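# Hang the power strip on two screws by its keyholes

## Task

Put the power strip onto the two screws through its keyhole slots, with the slots' narrow ends pointing upward, so that it stays hanging level with nothing holding it.

## Robot and tools

Robot: two six-joint arms, left_arm and right_arm, each with a two-finger parallel gripper and a wrist camera. Bases in the scene frame: left_arm at (+0.003, +0.318, +0.006) m, right_arm at (+0.009, -0.364, +0.034) m, both turned almost not at all. A camera stand is fixed to the floor behind them.

Frames: the scene frame has its origin at table-top height halfway between the nominal bases, +x pointing out over the table, +y toward left_arm, +z up. Arm names do not match left or right in the pictures. Each arm reports its hand pose, targets and wrist camera pose in its own base frame. Fixed cameras and the table use the scene frame. On the gripper, the fingers point along its +z axis and open and close along its y axis. end_effector_position is the point between the finger pads, roughly 1 cm back from the tips.

execute_actions(actions, cameras): actions is a list of actions. Each action is a table of 1 to 15 rows, one row per 1/30 s step; a short table repeats its last row until 15 steps are done. Every row has 14 numbers in [-1, 1], always for both arms: left_arm dx, dy, dz, rx, ry, rz, opening, then right_arm in the same order. The six pose numbers are an offset, not a pose: they count from that arm's Hand target as it was when the action began, along that arm's own base axes, and every row counts from that same start. Scale: 1.0 is 0.6 m for dx, dy, dz and 180 degrees for the rotation vector rx, ry, rz, which turns about the Hand target's position. Sending the same offset in a new action moves the arm further. Six zeros ask for the present Hand target again. opening is absolute: +1 fully open (0.094 m), -1 shut; a 0 there is a real command, so resend the current value to leave a gripper alone. cameras: list of names, ["all"], or []; an empty actions list returns all images by default.

move(target, speed, blend, opening_speed, grip_force, blocking, cameras): drives each gripper in a straight line. target is one 14-number row in the same layout and scale, or a list of up to 15 such rows passed through in order; every row is an offset from the Hand targets held when the move began, not from the previous row. speed: m/s, 0.002 to 2.9, default 0.25 (turn rate up to twice that in rad/s); one value or one per row. blend: metres of corner rounding per row, 0 means stop at each. opening_speed: rate of the commanded opening on the -1 to +1 scale per second, at least 0.2; use it to close gently. grip_force: newtons per finger pad, 10 to 50, one value or one per arm; it persists and lower values close slowly. blocking=false returns early while the move continues. A whole move lasts at most 10 s. Paths do not avoid obstacles or the other arm; faster moves lag and overshoot more and strike harder. Avoid paths passing close to an arm's own base.

wait(seconds 0 to 10): lets time pass holding the last commands. stop(): brakes a running move. zoom_image(camera, region [x0, y0, x1, y1] in pixels, at most 504 by 504) enlarges part of the latest image. read_manual gives licence texts only. finished_scene(scene 1 or 2) ends the scene for good; only call it when the strip hangs by itself.

Cameras (896x504 each): cam_head_left, cam_head_right, cam_high, cam_low, cam_left_wrist, cam_right_wrist.

Results: for each arm, end_effector_position (m) and end_effector_quat_wxyz in its base frame, Hand target (the last commanded pose after clipping, which the next offsets start from), Tool commands, grip_measured (measured opening on the command scale; the last Joint positions number is the opening in metres), joint velocities (may say within noise), and joint torques (numbers 1 to 3 wrap at ±28 N m). A move adds a "move:" line: done (within 10 mm and 2 degrees), off_target, moving, held or fault, plus limits such as paced (pose clipped) or held (steps withheld). Done does not mean no contact. A gripper can stop a few centimetres short of its target due to friction or load; another zero action or a small extra offset closes that gap. Each call commands at most 40 degrees of turn from the current orientation.

Heat: holding loads, stretched arms or pushing against things heat motors. MOTOR HOT appears at 75 °C; at 90 °C that arm folds up and stays idle; at 100 °C it drops.

Avoid: dropping the strip or releasing it while it moves, striking the screws, wall or table hard, pushing a blocked arm onward (send a target back past the gripper to relieve it), any contact or squeeze between the two arms or one gripper closing on the other's fingers, and loading a wrist camera cable. The strip must not fall or be left off the table. Loose objects may occasionally be nudged by outside pushes. Smooth, quick, low-effort motion is preferred.

Each tool is called after "Call:" as a command line: name --argument value for each argument, lists and objects as JSON in quotes; but a table of rows of numbers goes row by row, as --pt "numbers of a row", without its own name.

## Session

Call:
execute_actions --actions '[]'

Scene clock: 0.00 s.
left_arm: end_effector_position=(+0.3956, -0.0037, +0.1123) grip_measured=+1.000 end_effector_quat_wxyz=(+0.596, -0.007, +0.802, -0.043) | right_arm: end_effector_position=(+0.3938, +0.0104, +0.1119) grip_measured=+1.000 end_effector_quat_wxyz=(+0.614, -0.022, +0.789, -0.004)
Joint positions: left_arm=[0.027 1.491 0.351 0.849 0.087 -0.054 0.094] | right_arm=[0.026 1.531 0.316 0.966 0.005 -0.034 0.094]
Joint velocities: within noise
Joint torques (N m): no reading
Heat: left arm: 43 °C; right arm: 43 °C.
Hand target: left_arm +0.3991, -0.0036, +0.1227; +0.608, -0.006, +0.793, -0.042 | right_arm +0.3939, +0.0105, +0.1112; +0.612, -0.023, +0.791, -0.004
Tool commands: left_gripper/opening=+1.0 right_gripper/opening=+1.0

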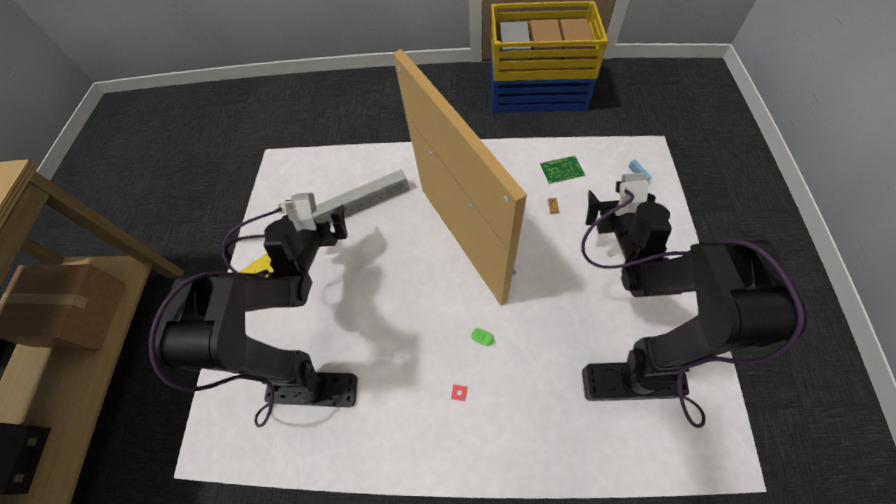

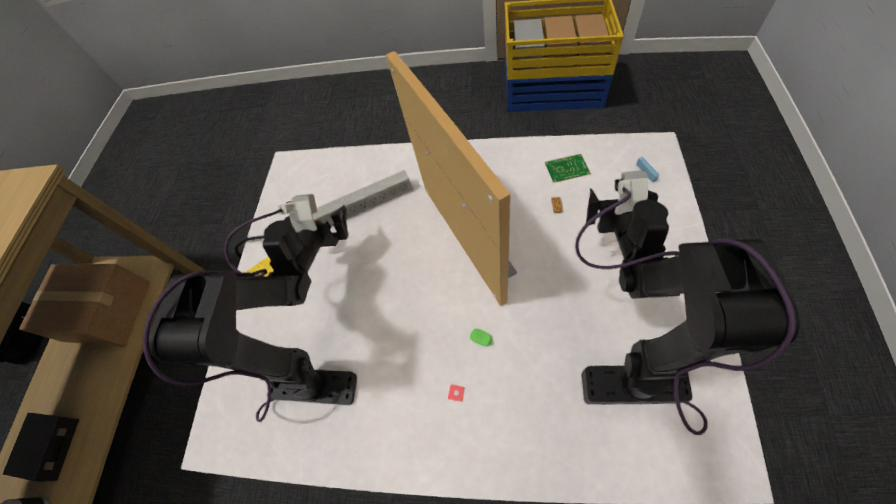

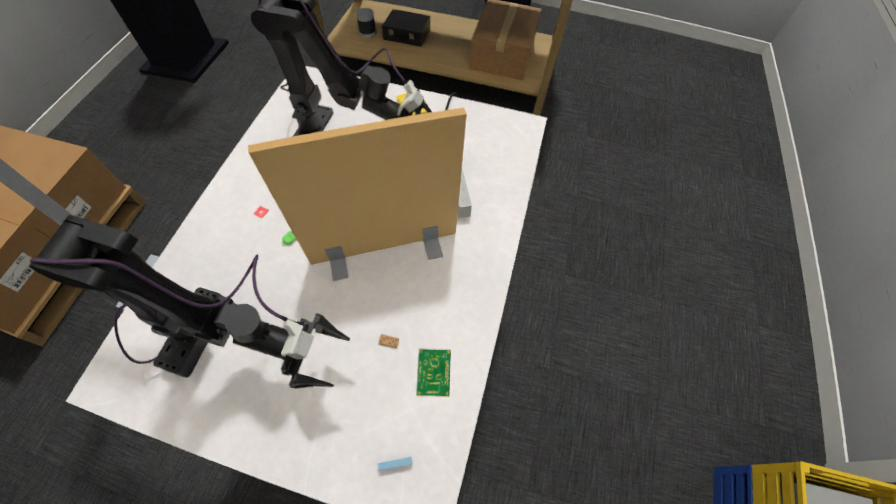

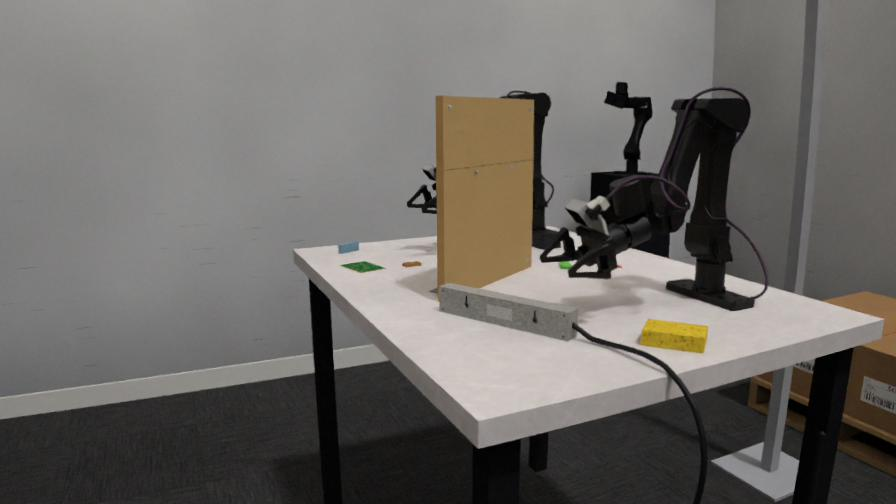

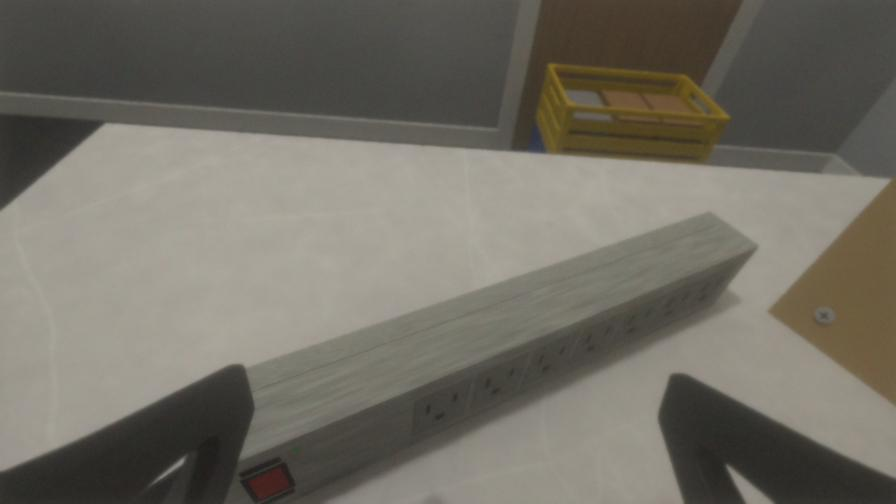

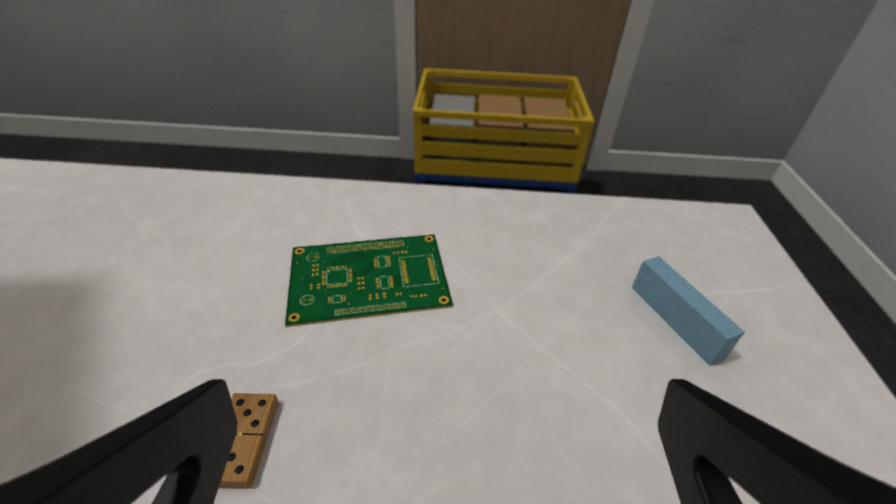

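Call:
zoom_image --camera "cam_head_left" --region '[220, 40, 540, 310]'

Call:
zoom_image --camera "cam_low" --region '[400, 80, 720, 370]'

Call:
zoom_image --camera "cam_head_right" --region '[220, 40, 540, 310]'

Call:
zoom_image --camera "cam_high" --region '[220, 60, 500, 300]'

Scaled by 1.575 from the camera's 896x504 image, which has a finer 1280x720 frame.

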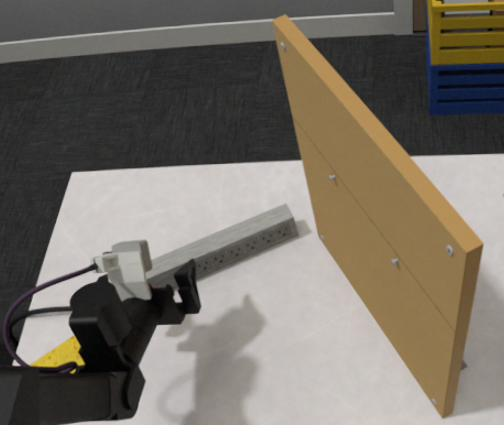

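Scaled by 1.575 from the camera's 896x504 image, which has a finer 1280x720 frame.

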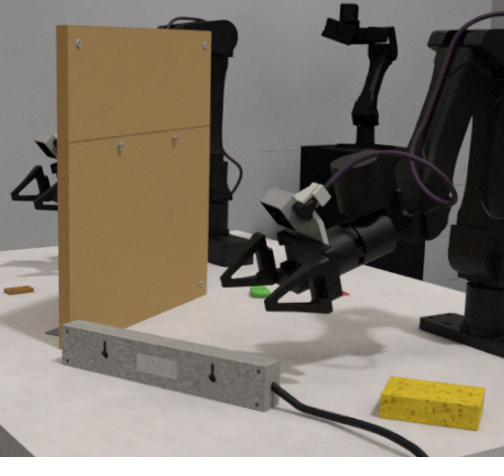

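Scaled by 1.575 from the camera's 896x504 image, which has a finer 1280x720 frame.

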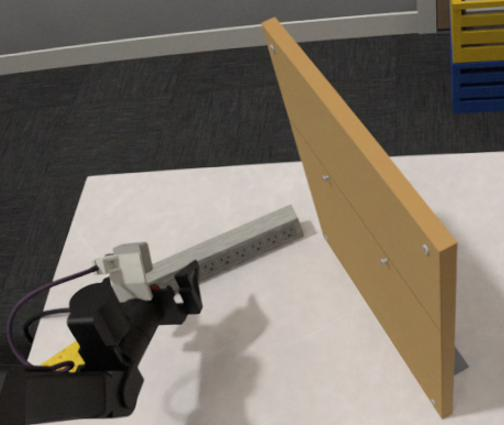

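Scaled by 1.800 from the camera's 896x504 image, which has a finer 1280x720 frame.

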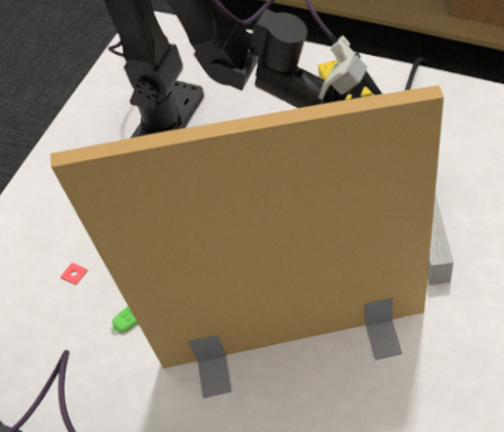

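Call:
zoom_image --camera "cam_left_wrist" --region '[400, 160, 896, 440]'

Call:
zoom_image --camera "cam_low" --region '[420, 270, 740, 450]'

Call:
zoom_image --camera "cam_low" --region '[430, 80, 550, 200]'

Call:
zoom_image --camera "cam_left_wrist" --region '[750, 220, 896, 400]'

Scaled by 1.016 from the camera's 896x504 image, which has a finer 1280x720 frame.

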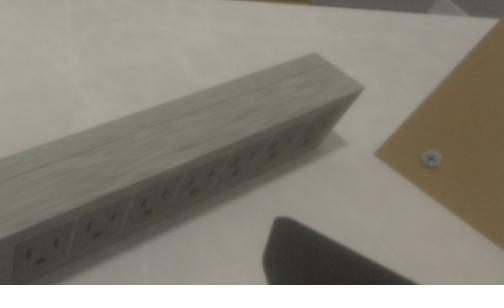

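Scaled by 1.575 from the camera's 896x504 image, which has a finer 1280x720 frame.

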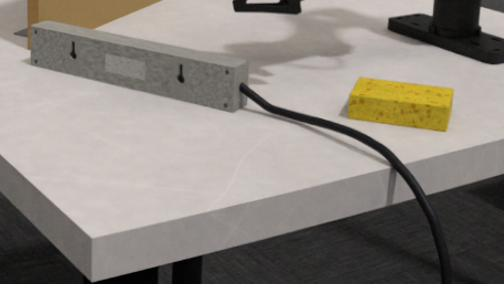

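Scaled by 4.200 from the camera's 896x504 image, which has a finer 1280x720 frame.

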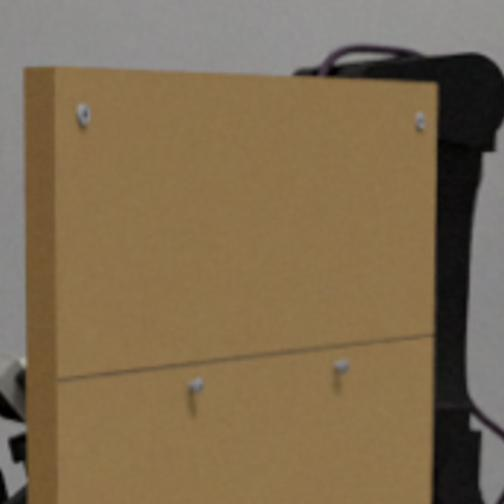

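Scaled by 2.800 from the camera's 896x504 image, which has a finer 1280x720 frame.

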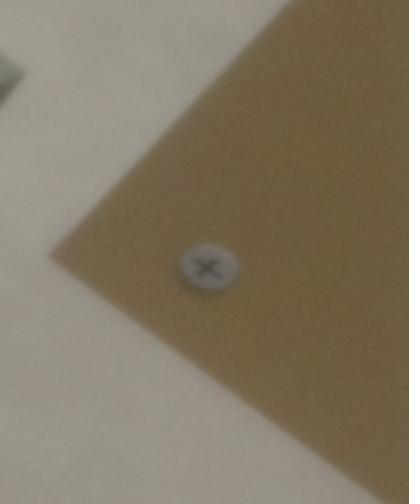

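Call:
move --target '[-0.215,-0.127,0.212,-0.033,-0.0905,-0.2206,1,0,0,0,0,0,0,1]' --cameras '["cam_left_wrist","cam_head_left","cam_low"]'

Call:
zoom_image --camera "cam_left_wrist" --region '[300, 100, 750, 400]'

Scene clock: 122.67 s.
left_arm: end_effector_position=(+0.2712, -0.0807, +0.2417) grip_measured=+1.000 end_effector_quat_wxyz=(+0.652, +0.231, +0.660, -0.293) | right_arm: end_effector_position=(+0.3938, +0.0104, +0.1119) grip_measured=+1.000 end_effector_quat_wxyz=(+0.614, -0.022, +0.789, -0.004)
Joint positions: left_arm=[0.293 0.793 0.264 0.571 1.051 -0.123 0.094] | right_arm=[0.026 1.531 0.316 0.966 0.005 -0.034 0.094]
Joint torques (N m): left_arm=[0.5 -1.63 6.3 1.31 0.02 0.01] | right_arm=[-0.06 -5.22 6.78 2.01 -0.03 0.01]
Heat: left arm: 46 °C; right arm: 43 °C.
Hand target: left_arm +0.2701, -0.0799, +0.2499; +0.661, +0.238, +0.652, -0.286 | right_arm +0.3939, +0.0105, +0.1112; +0.612, -0.023, +0.791, -0.004
Off the commanded pose: left_arm 0.008 m, 2 deg | right_arm 0.001 m, 0 deg.
move: done
camera_calibration:
cam_left_wrist: T_world_to_cam=[[-0.688545, -0.717772, 0.103482, 0.102992], [-0.354301, 0.208448, -0.911603, 0.369376], [0.632753, -0.664344, -0.397833, -0.0365706], [0, 0, 0, 1]] pos_world=[0.224925, -0.0273663, 0.311518]
Images, in order (width x height): cam_head_left 896x504, cam_low 896x504, cam_left_wrist 896x504.

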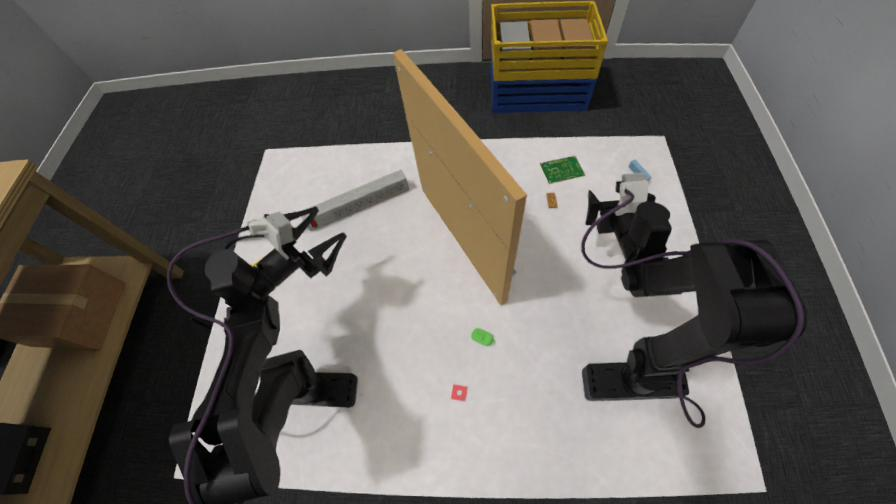

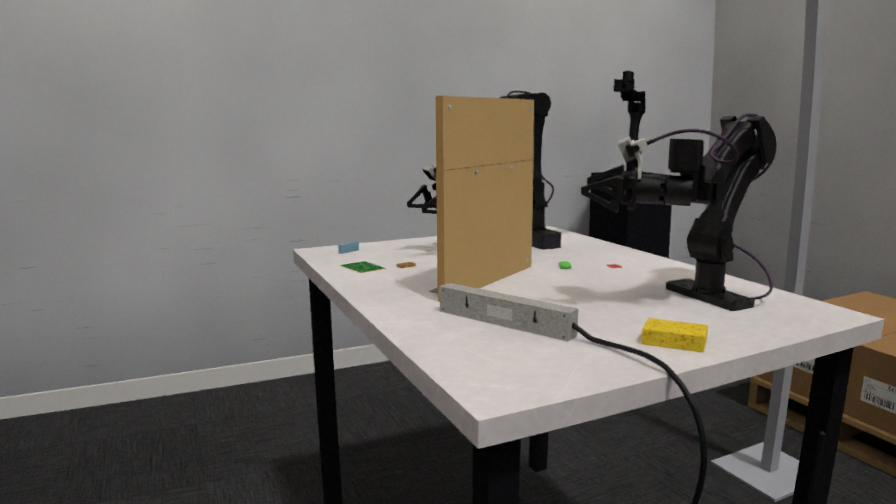

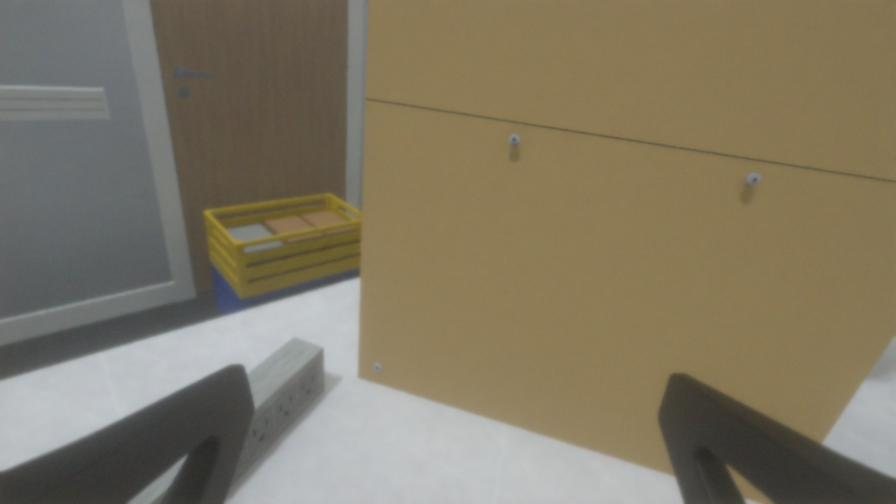

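Scaled by 1.120 from the camera's 896x504 image, which has a finer 1280x720 frame.

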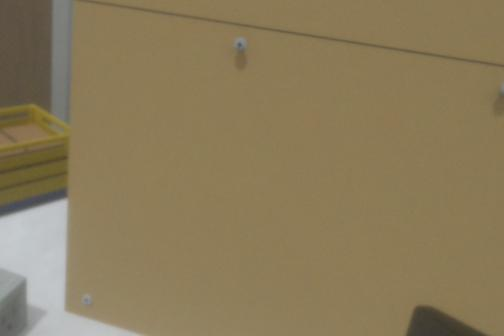

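Call:
zoom_image --camera "cam_left_wrist" --region '[480, 110, 550, 170]'

Call:
zoom_image --camera "cam_left_wrist" --region '[720, 150, 790, 210]'

Scaled by 7.200 from the camera's 896x504 image, which has a finer 1280x720 frame.

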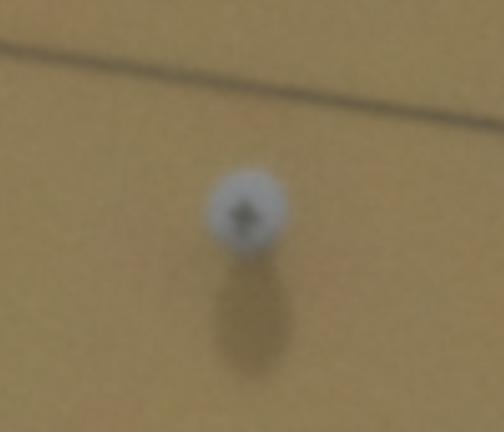

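Scaled by 7.200 from the camera's 896x504 image, which has a finer 1280x720 frame.

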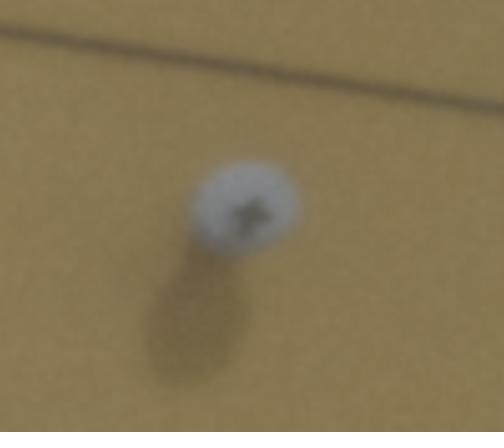

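Call:
move --target '[0.325,0.1215,-0.225,0.424,0.292,-0.1034,1,0,0,0,0,0,0,1]' --speed 0.35 --cameras '["cam_left_wrist","cam_head_left"]'

Scene clock: 185.70 s.
left_arm: end_effector_position=(+0.4608, -0.0067, +0.1107) grip_measured=+1.000 end_effector_quat_wxyz=(+0.005, +0.528, +0.849, +0.002) | right_arm: end_effector_position=(+0.3938, +0.0104, +0.1119) grip_measured=+1.000 end_effector_quat_wxyz=(+0.614, -0.022, +0.789, -0.004)
Joint positions: left_arm=[-0.016 2.397 2.412 -1.575 0.002 1.096 0.094] | right_arm=[0.026 1.531 0.316 0.966 0.005 -0.034 0.094]
Joint torques (N m): left_arm=[-0.25 -10.92 7.23 0.15 -0.02 0.06] | right_arm=[0.01 -5.11 6.6 2.04 0 -0.01]
Heat: left arm: 42 °C; right arm: 42 °C.
Hand target: left_arm +0.4652, -0.0069, +0.1151; +0.000, +0.531, +0.848, +0.000 | right_arm +0.3939, +0.0105, +0.1112; +0.612, -0.023, +0.791, -0.004
Off the commanded pose: left_arm 0.006 m, 1 deg | right_arm 0.001 m, 0 deg.
joint sent to its limit (left arm) — joint 4 (wrist pitch), lower limit. The joint targets still meet the commanded pose.
move: done
camera_calibration:
cam_left_wrist: T_world_to_cam=[[-0.888536, -0.458774, -0.00545437, 0.40617], [-0.419692, 0.807924, 0.413664, 0.189112], [-0.185372, 0.369844, -0.910413, 0.281163], [0, 0, 0, 1]] pos_world=[0.492385, -0.0704339, 0.179961]
Images, in order (width x height): cam_head_left 896x504, cam_left_wrist 896x504.

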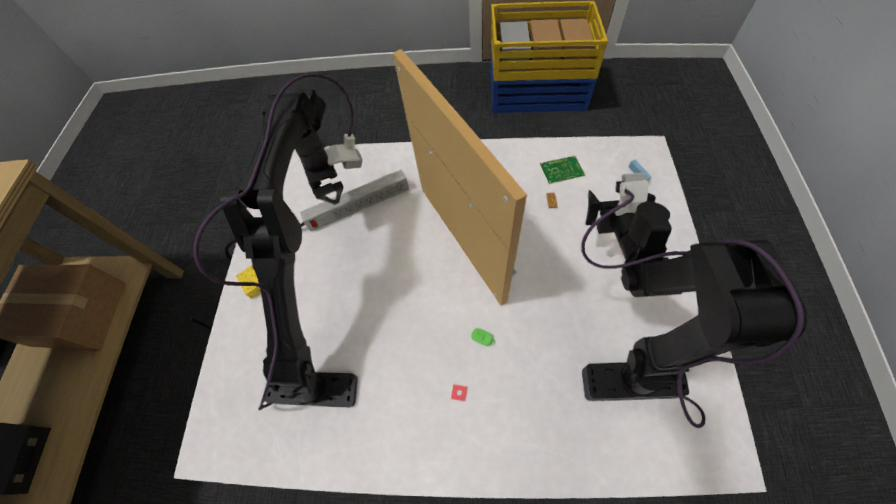

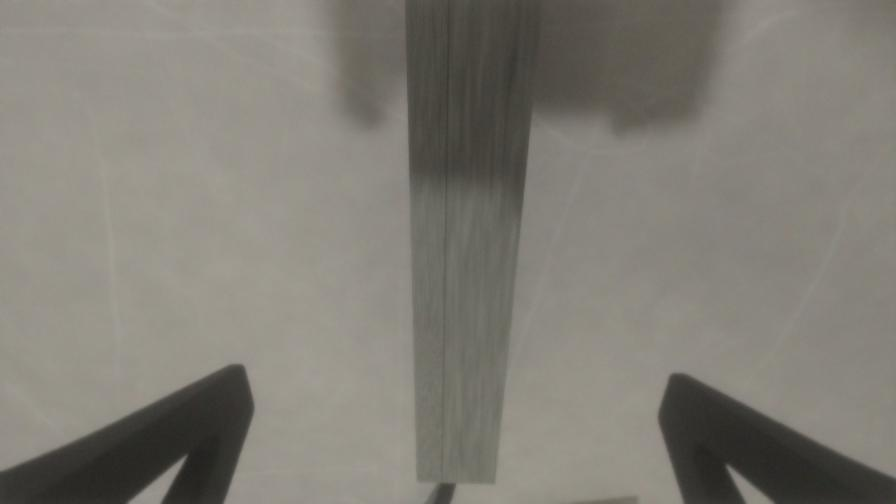

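Call:
move --pt "0.025 -0.0735 -0.1335 0 0 0 1 0 0 0 0 0 0 1" --pt "0.025 -0.0735 -0.1335 0 0 0 -0.33 0 0 0 0 0 0 1" --speed 0.2 --grip_force 40 --opening_speed 1.0 --cameras '["cam_left_wrist","cam_head_left","cam_low"]'

Scene clock: 203.00 s.
left_arm: end_effector_position=(+0.4796, -0.0536, +0.0378) grip_measured=-0.297 end_effector_quat_wxyz=(+0.000, +0.534, +0.845, +0.001) | right_arm: end_effector_position=(+0.3938, +0.0104, +0.1119) grip_measured=+1.000 end_effector_quat_wxyz=(+0.614, -0.022, +0.789, -0.004)
Joint positions: left_arm=[-0.114 2.492 2.293 -1.369 -0.002 1.013 0.033] | right_arm=[0.026 1.531 0.316 0.966 0.005 -0.034 0.094]
Joint torques (N m): left_arm=[0.44 -12 4.6 0.25 0.03 -0.03] | right_arm=[-0.01 -5.26 6.58 2.03 -0.04 0.01]
Heat: left arm: 43 °C; right arm: 42 °C.
Hand target: left_arm +0.4802, -0.0510, +0.0350; +0.000, +0.531, +0.848, +0.000 | right_arm +0.3939, +0.0105, +0.1112; +0.612, -0.023, +0.791, -0.004
Off the commanded pose: left_arm 0.004 m, 1 deg | right_arm 0.001 m, 0 deg.
grip_force (N): 40, 40
move: done
camera_calibration:
cam_left_wrist: T_world_to_cam=[[-0.895592, -0.444875, 0.00124079, 0.404777], [-0.403191, 0.812849, 0.420373, 0.257181], [-0.188022, 0.375982, -0.907351, 0.237148], [0, 0, 0, 1]] pos_world=[0.510798, -0.118138, 0.106562]
Images, in order (width x height): cam_head_left 896x504, cam_low 896x504, cam_left_wrist 896x504.

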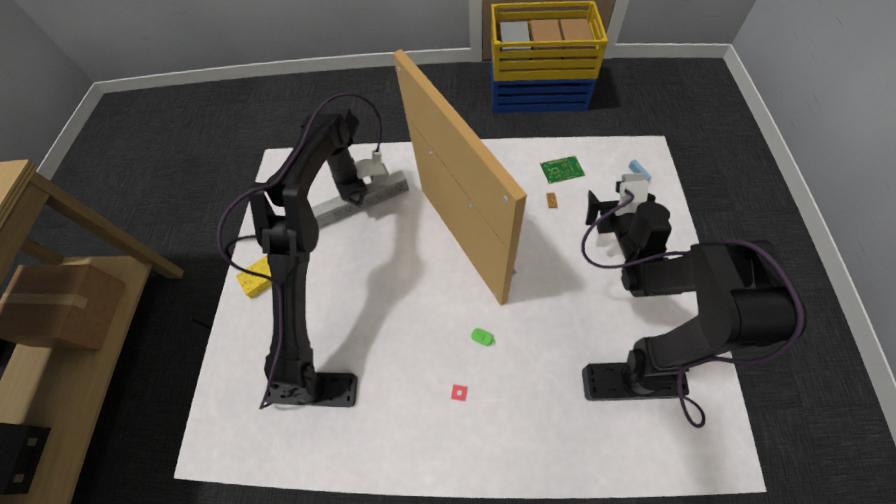

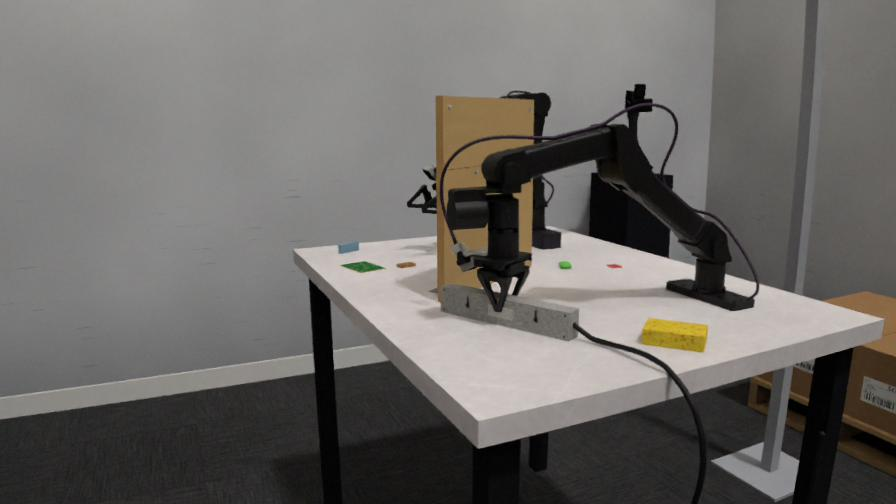

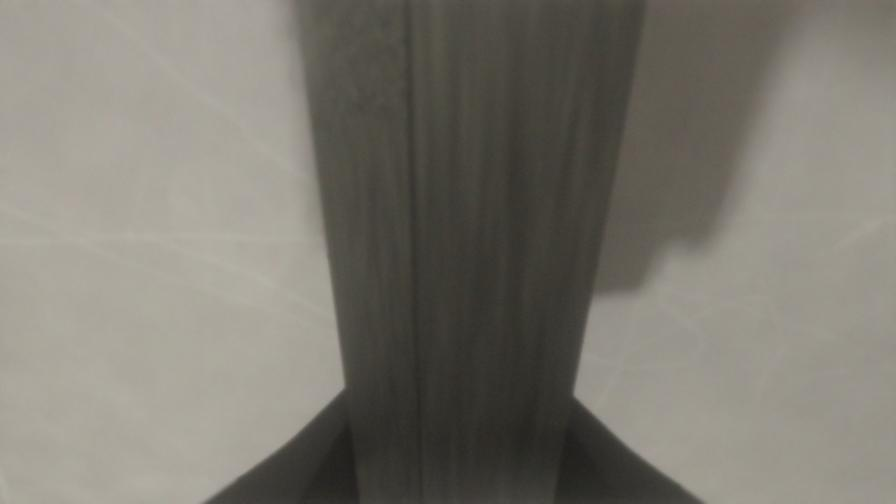

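Call:
move --pt "-0.067 0.085 0.142 0 0 0 -0.38 0 0 0 0 0 0 1" --pt "-0.1 0.035 0.158 -0.3434 0.1734 0.3617 -0.38 0 0 0 0 0 0 1" --speed 0.3 --blend 0.02 --grip_force 50 --cameras '["cam_left_wrist","cam_head_left","cam_low"]'

Scene clock: 223.43 s.
left_arm: end_effector_position=(+0.4215, -0.0148, +0.0873) grip_measured=-0.304 end_effector_quat_wxyz=(+0.042, -0.032, +0.872, -0.488) | right_arm: end_effector_position=(+0.3938, +0.0104, +0.1119) grip_measured=+1.000 end_effector_quat_wxyz=(+0.614, -0.022, +0.789, -0.004)
Joint positions: left_arm=[0.328 2.339 1.855 -1.41 0.989 0.43 0.033] | right_arm=[0.026 1.531 0.316 0.966 0.005 -0.034 0.094]
Joint torques (N m): left_arm=[-0.66 -16.17 3.37 -0.75 1.83 -0.7] | right_arm=[0.06 -5.34 6.57 2.03 -0.02 -0.01]
Heat: left arm: 42 °C; right arm: 41 °C.
Hand target: left_arm +0.4202, -0.0300, +0.1298; +0.049, -0.070, +0.840, -0.535 | right_arm +0.3939, +0.0105, +0.1112; +0.612, -0.023, +0.791, -0.004
Off the commanded pose: left_arm 0.045 m, 8 deg | right_arm 0.001 m, 0 deg.
move: off_target (left_arm)
camera_calibration:
cam_left_wrist: T_world_to_cam=[[0.0311482, -0.517827, 0.854918, -0.0962995], [-0.946038, 0.260754, 0.192407, 0.421994], [-0.322557, -0.814778, -0.481761, 0.258424], [0, 0, 0, 1]] pos_world=[0.485578, 0.050655, 0.125632]
Images, in order (width x height): cam_head_left 896x504, cam_low 896x504, cam_left_wrist 896x504.

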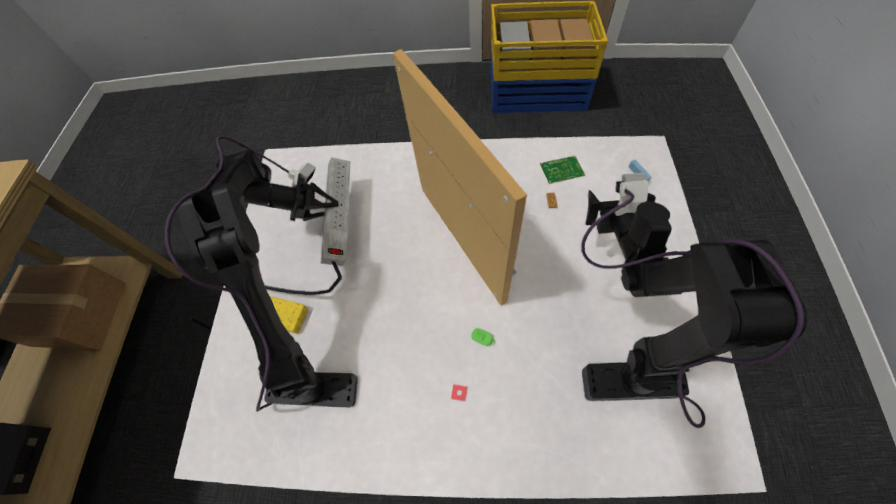

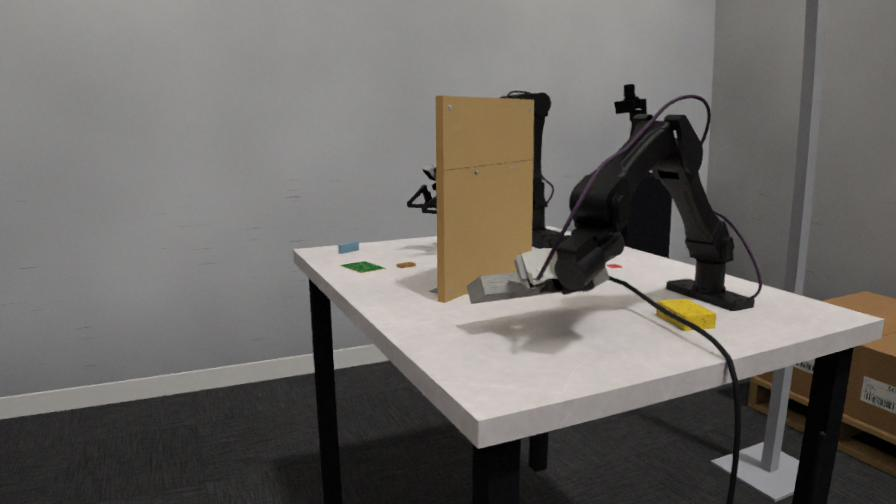

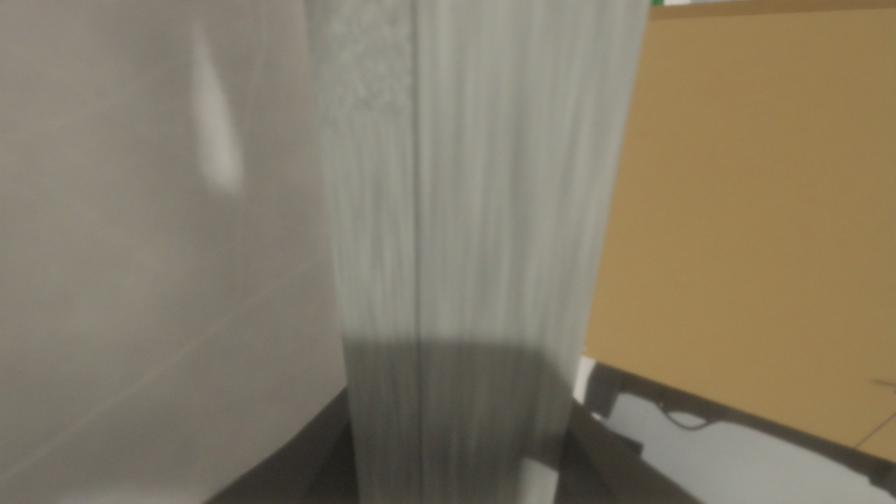

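Call:
move --target '[0,0,-0.08,-0.057,0.0035,0,-0.38,0,0,0,0,0,0,1]' --speed 0.12 --cameras '["cam_left_wrist","cam_head_left","cam_low"]'

Call:
zoom_image --camera "cam_low" --region '[440, 220, 720, 380]'

Scene clock: 233.67 s.
left_arm: end_effector_position=(+0.4184, -0.0211, +0.0664) grip_measured=-0.304 end_effector_quat_wxyz=(+0.053, -0.036, +0.825, -0.561) | right_arm: end_effector_position=(+0.3938, +0.0104, +0.1119) grip_measured=+1.000 end_effector_quat_wxyz=(+0.614, -0.022, +0.789, -0.004)
Joint positions: left_arm=[0.35 2.439 1.811 -1.438 1.144 0.586 0.033] | right_arm=[0.026 1.531 0.316 0.966 0.005 -0.034 0.094]
Joint torques (N m): left_arm=[-0.43 -10.41 3.77 -0.95 1.68 -0.29] | right_arm=[-0.01 -5.15 6.61 2.03 0 0.01]
Heat: left arm: 41 °C; right arm: 41 °C.
Hand target: left_arm +0.4202, -0.0301, +0.0819; +0.038, -0.077, +0.790, -0.608 | right_arm +0.3939, +0.0105, +0.1112; +0.612, -0.023, +0.791, -0.004
Off the commanded pose: left_arm 0.018 m, 8 deg | right_arm 0.001 m, 0 deg.
move: off_target (left_arm)
camera_calibration:
cam_left_wrist: T_world_to_cam=[[0.016831, -0.36171, 0.932139, -0.0773872], [-0.953575, 0.274551, 0.123756, 0.432667], [-0.300683, -0.890947, -0.340297, 0.222174], [0, 0, 0, 1]] pos_world=[0.480687, 0.0511647, 0.0941958]
Images, in order (width x height): cam_head_left 896x504, cam_low 896x504, cam_left_wrist 896x504.

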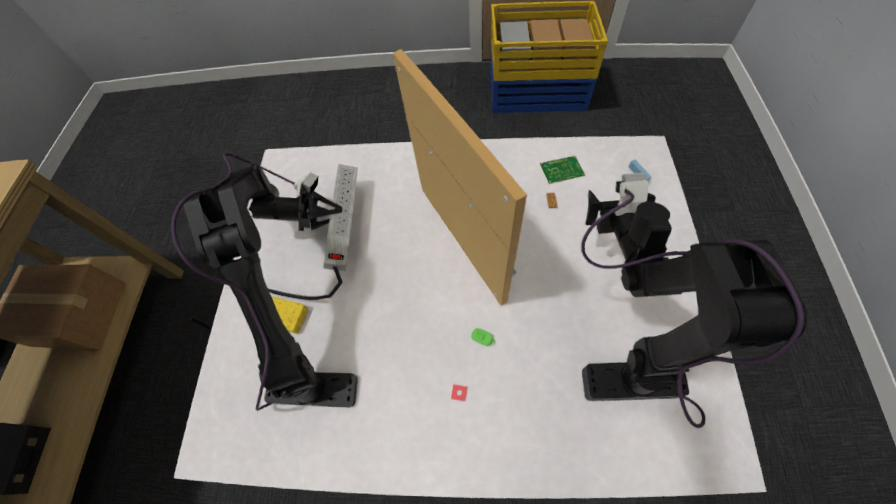

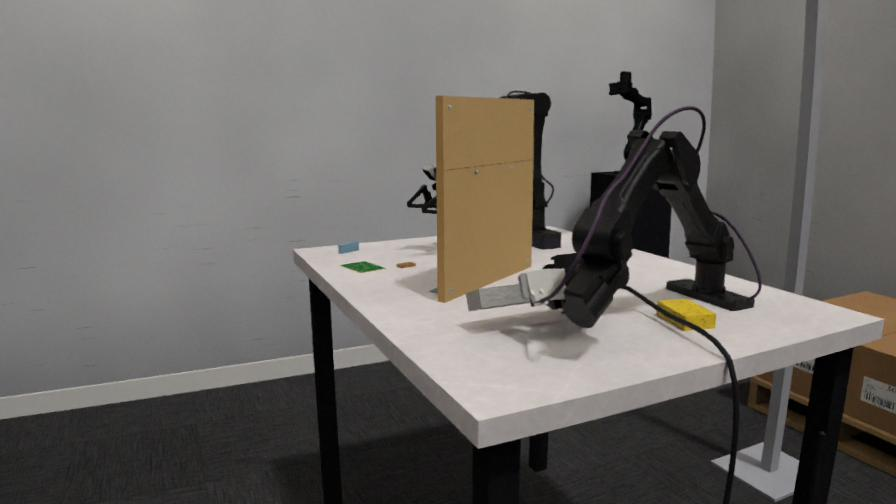

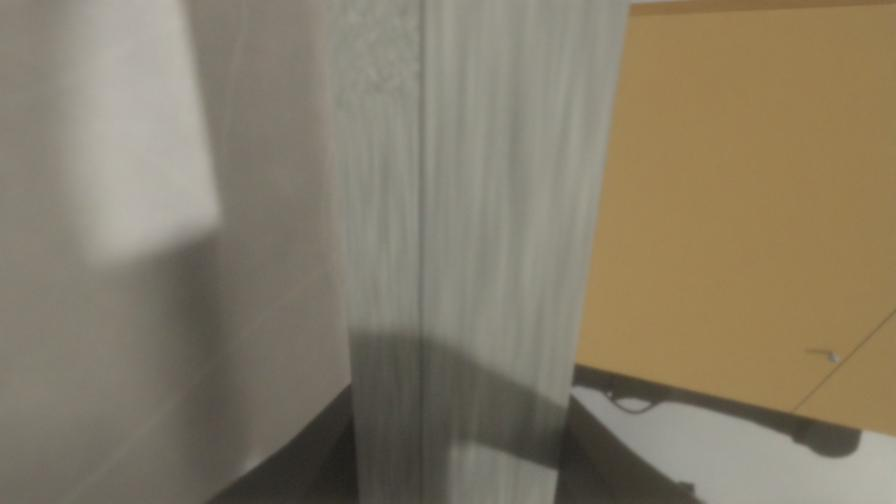

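Scaled by 1.800 from the camera's 896x504 image, which has a finer 1280x720 frame.

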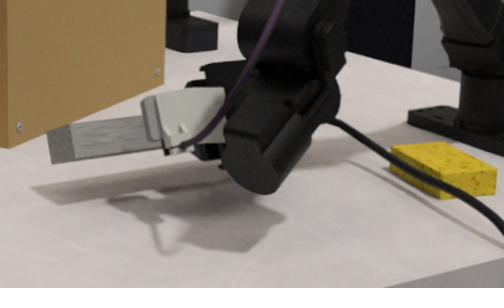

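Call:
move --target '[0,0,-0.08,-0.0035,0.0164,0,-0.38,0,0,0,0,0,0,1]' --speed 0.1 --cameras '["cam_head_left","cam_low"]'

Call:
zoom_image --camera "cam_low" --region '[440, 220, 720, 380]'

Scene clock: 239.70 s.
left_arm: end_effector_position=(+0.4197, -0.0237, +0.0311) grip_measured=-0.304 end_effector_quat_wxyz=(+0.045, -0.048, +0.809, -0.583) | right_arm: end_effector_position=(+0.3938, +0.0104, +0.1119) grip_measured=+1.000 end_effector_quat_wxyz=(+0.614, -0.022, +0.789, -0.004)
Joint positions: left_arm=[0.35 2.546 1.811 -1.404 1.188 0.621 0.033] | right_arm=[0.026 1.531 0.316 0.966 0.005 -0.034 0.094]
Joint torques (N m): left_arm=[-0.66 -9.37 3.99 -0.88 1.1 -0.58] | right_arm=[0.1 -5.22 6.61 2.04 0.02 -0.03]
Heat: left arm: 41 °C; right arm: 41 °C.
Hand target: left_arm +0.4202, -0.0300, +0.0338; +0.017, -0.093, +0.787, -0.610 | right_arm +0.3939, +0.0105, +0.1112; +0.612, -0.023, +0.791, -0.004
Off the commanded pose: left_arm 0.007 m, 7 deg | right_arm 0.001 m, 0 deg.
move: off_target (left_arm)
Images, in order (width x height): cam_head_left 896x504, cam_low 896x504.

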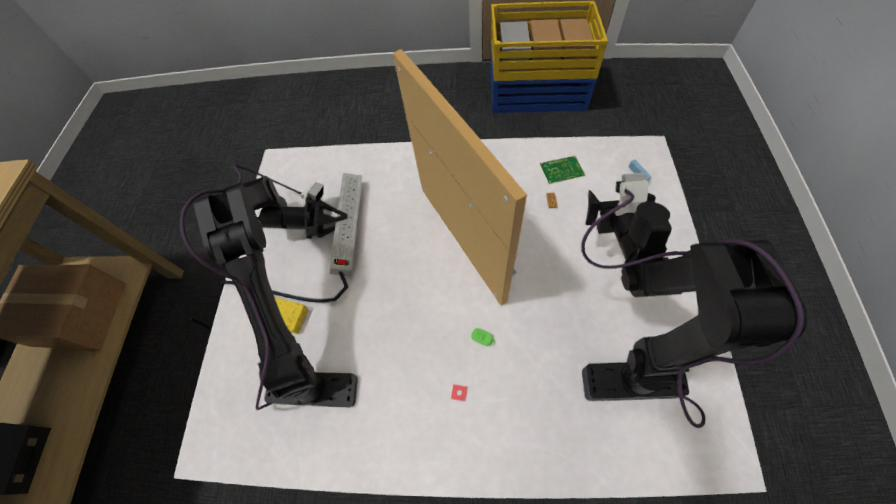

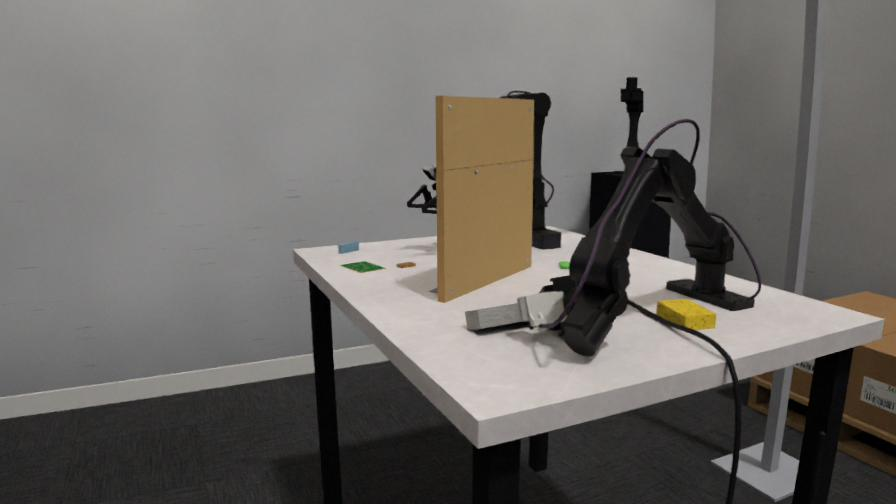

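Scaled by 1.800 from the camera's 896x504 image, which has a finer 1280x720 frame.

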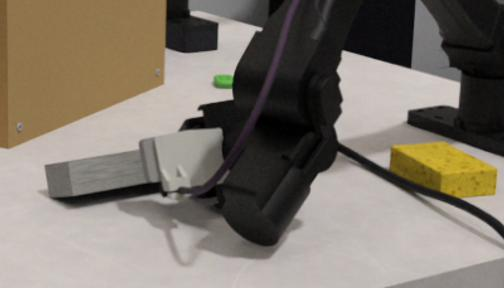

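Call:
move --pt "0 0 -0.014 0 0.006 0 -0.38 0 0 0 0 0 0 1" --pt "0 0 -0.014 0 0.006 0 0.1 0 0 0 0 0 0 1" --speed 0.08 --opening_speed 0.35 --cameras '["cam_head_left","cam_low","cam_left_wrist"]'

Call:
zoom_image --camera "cam_low" --region '[440, 220, 720, 380]'

Scene clock: 248.27 s.
left_arm: end_effector_position=(+0.4235, -0.0259, +0.0356) grip_measured=+0.098 end_effector_quat_wxyz=(+0.030, -0.091, +0.790, -0.606) | right_arm: end_effector_position=(+0.3938, +0.0104, +0.1119) grip_measured=+1.000 end_effector_quat_wxyz=(+0.614, -0.022, +0.789, -0.004)
Joint positions: left_arm=[0.351 2.56 1.812 -1.421 1.245 0.557 0.052] | right_arm=[0.026 1.531 0.316 0.966 0.005 -0.034 0.094]
Joint torques (N m): left_arm=[-0.83 -8.81 4.19 -0.68 0.38 0.04] | right_arm=[0.13 -5.16 6.76 2.05 -0.03 -0.02]
Heat: left arm: 41 °C; right arm: 41 °C.
Hand target: left_arm +0.4202, -0.0300, +0.0254; +0.010, -0.098, +0.787, -0.609 | right_arm +0.3939, +0.0105, +0.1112; +0.612, -0.023, +0.791, -0.004
Off the commanded pose: left_arm 0.011 m, 2 deg | right_arm 0.001 m, 0 deg.
move: off_target (left_arm); target 2's new opening was sent with left_arm's hand 0.007 m and 7 deg from that target
camera_calibration:
cam_left_wrist: T_world_to_cam=[[0.124478, -0.242625, 0.962101, -0.0940254], [-0.955228, 0.232999, 0.182347, 0.440253], [-0.268411, -0.941724, -0.202759, 0.189027], [0, 0, 0, 1]] pos_world=[0.482983, 0.0526192, 0.0485097]
Images, in order (width x height): cam_head_left 896x504, cam_low 896x504, cam_left_wrist 896x504.

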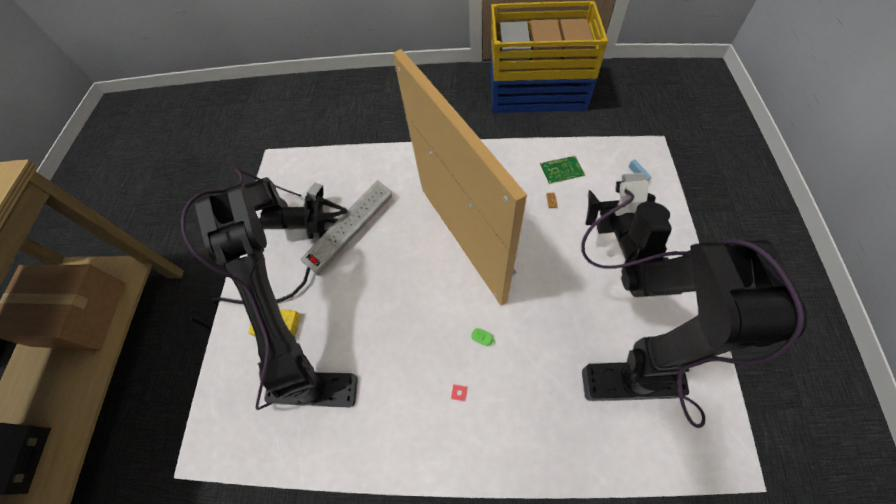

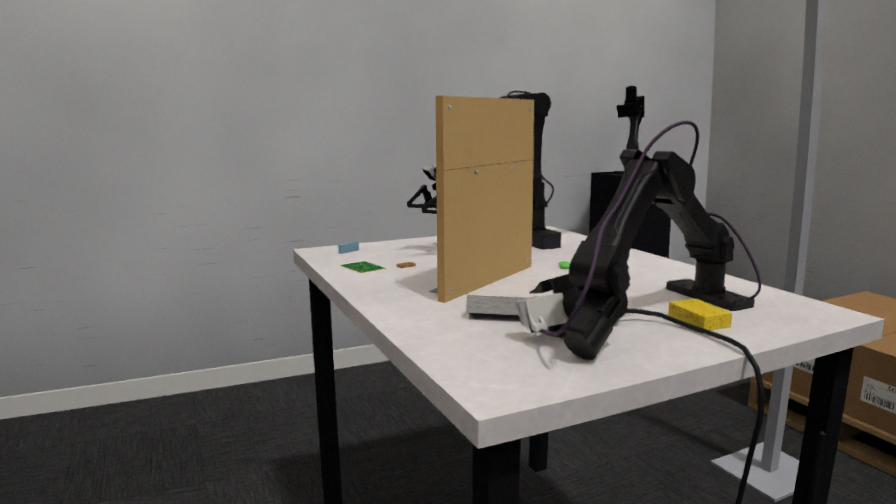

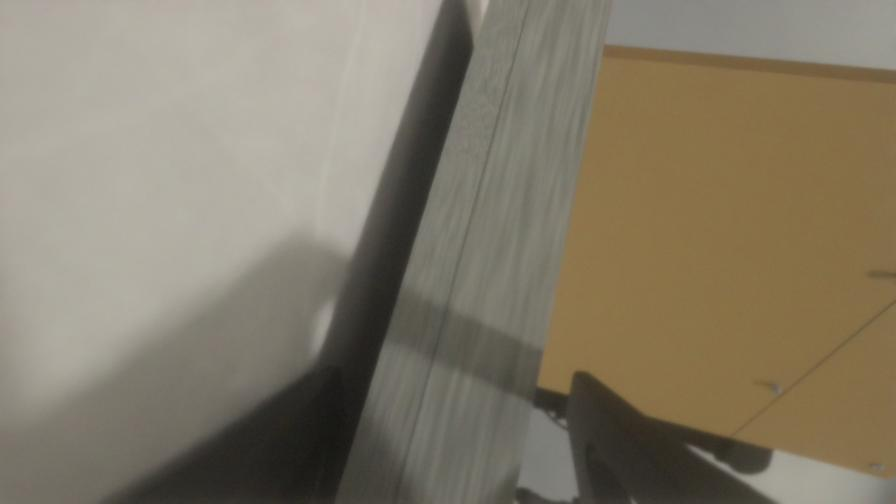

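Scaled by 1.800 from the camera's 896x504 image, which has a finer 1280x720 frame.

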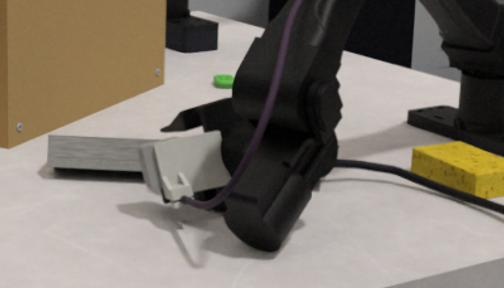

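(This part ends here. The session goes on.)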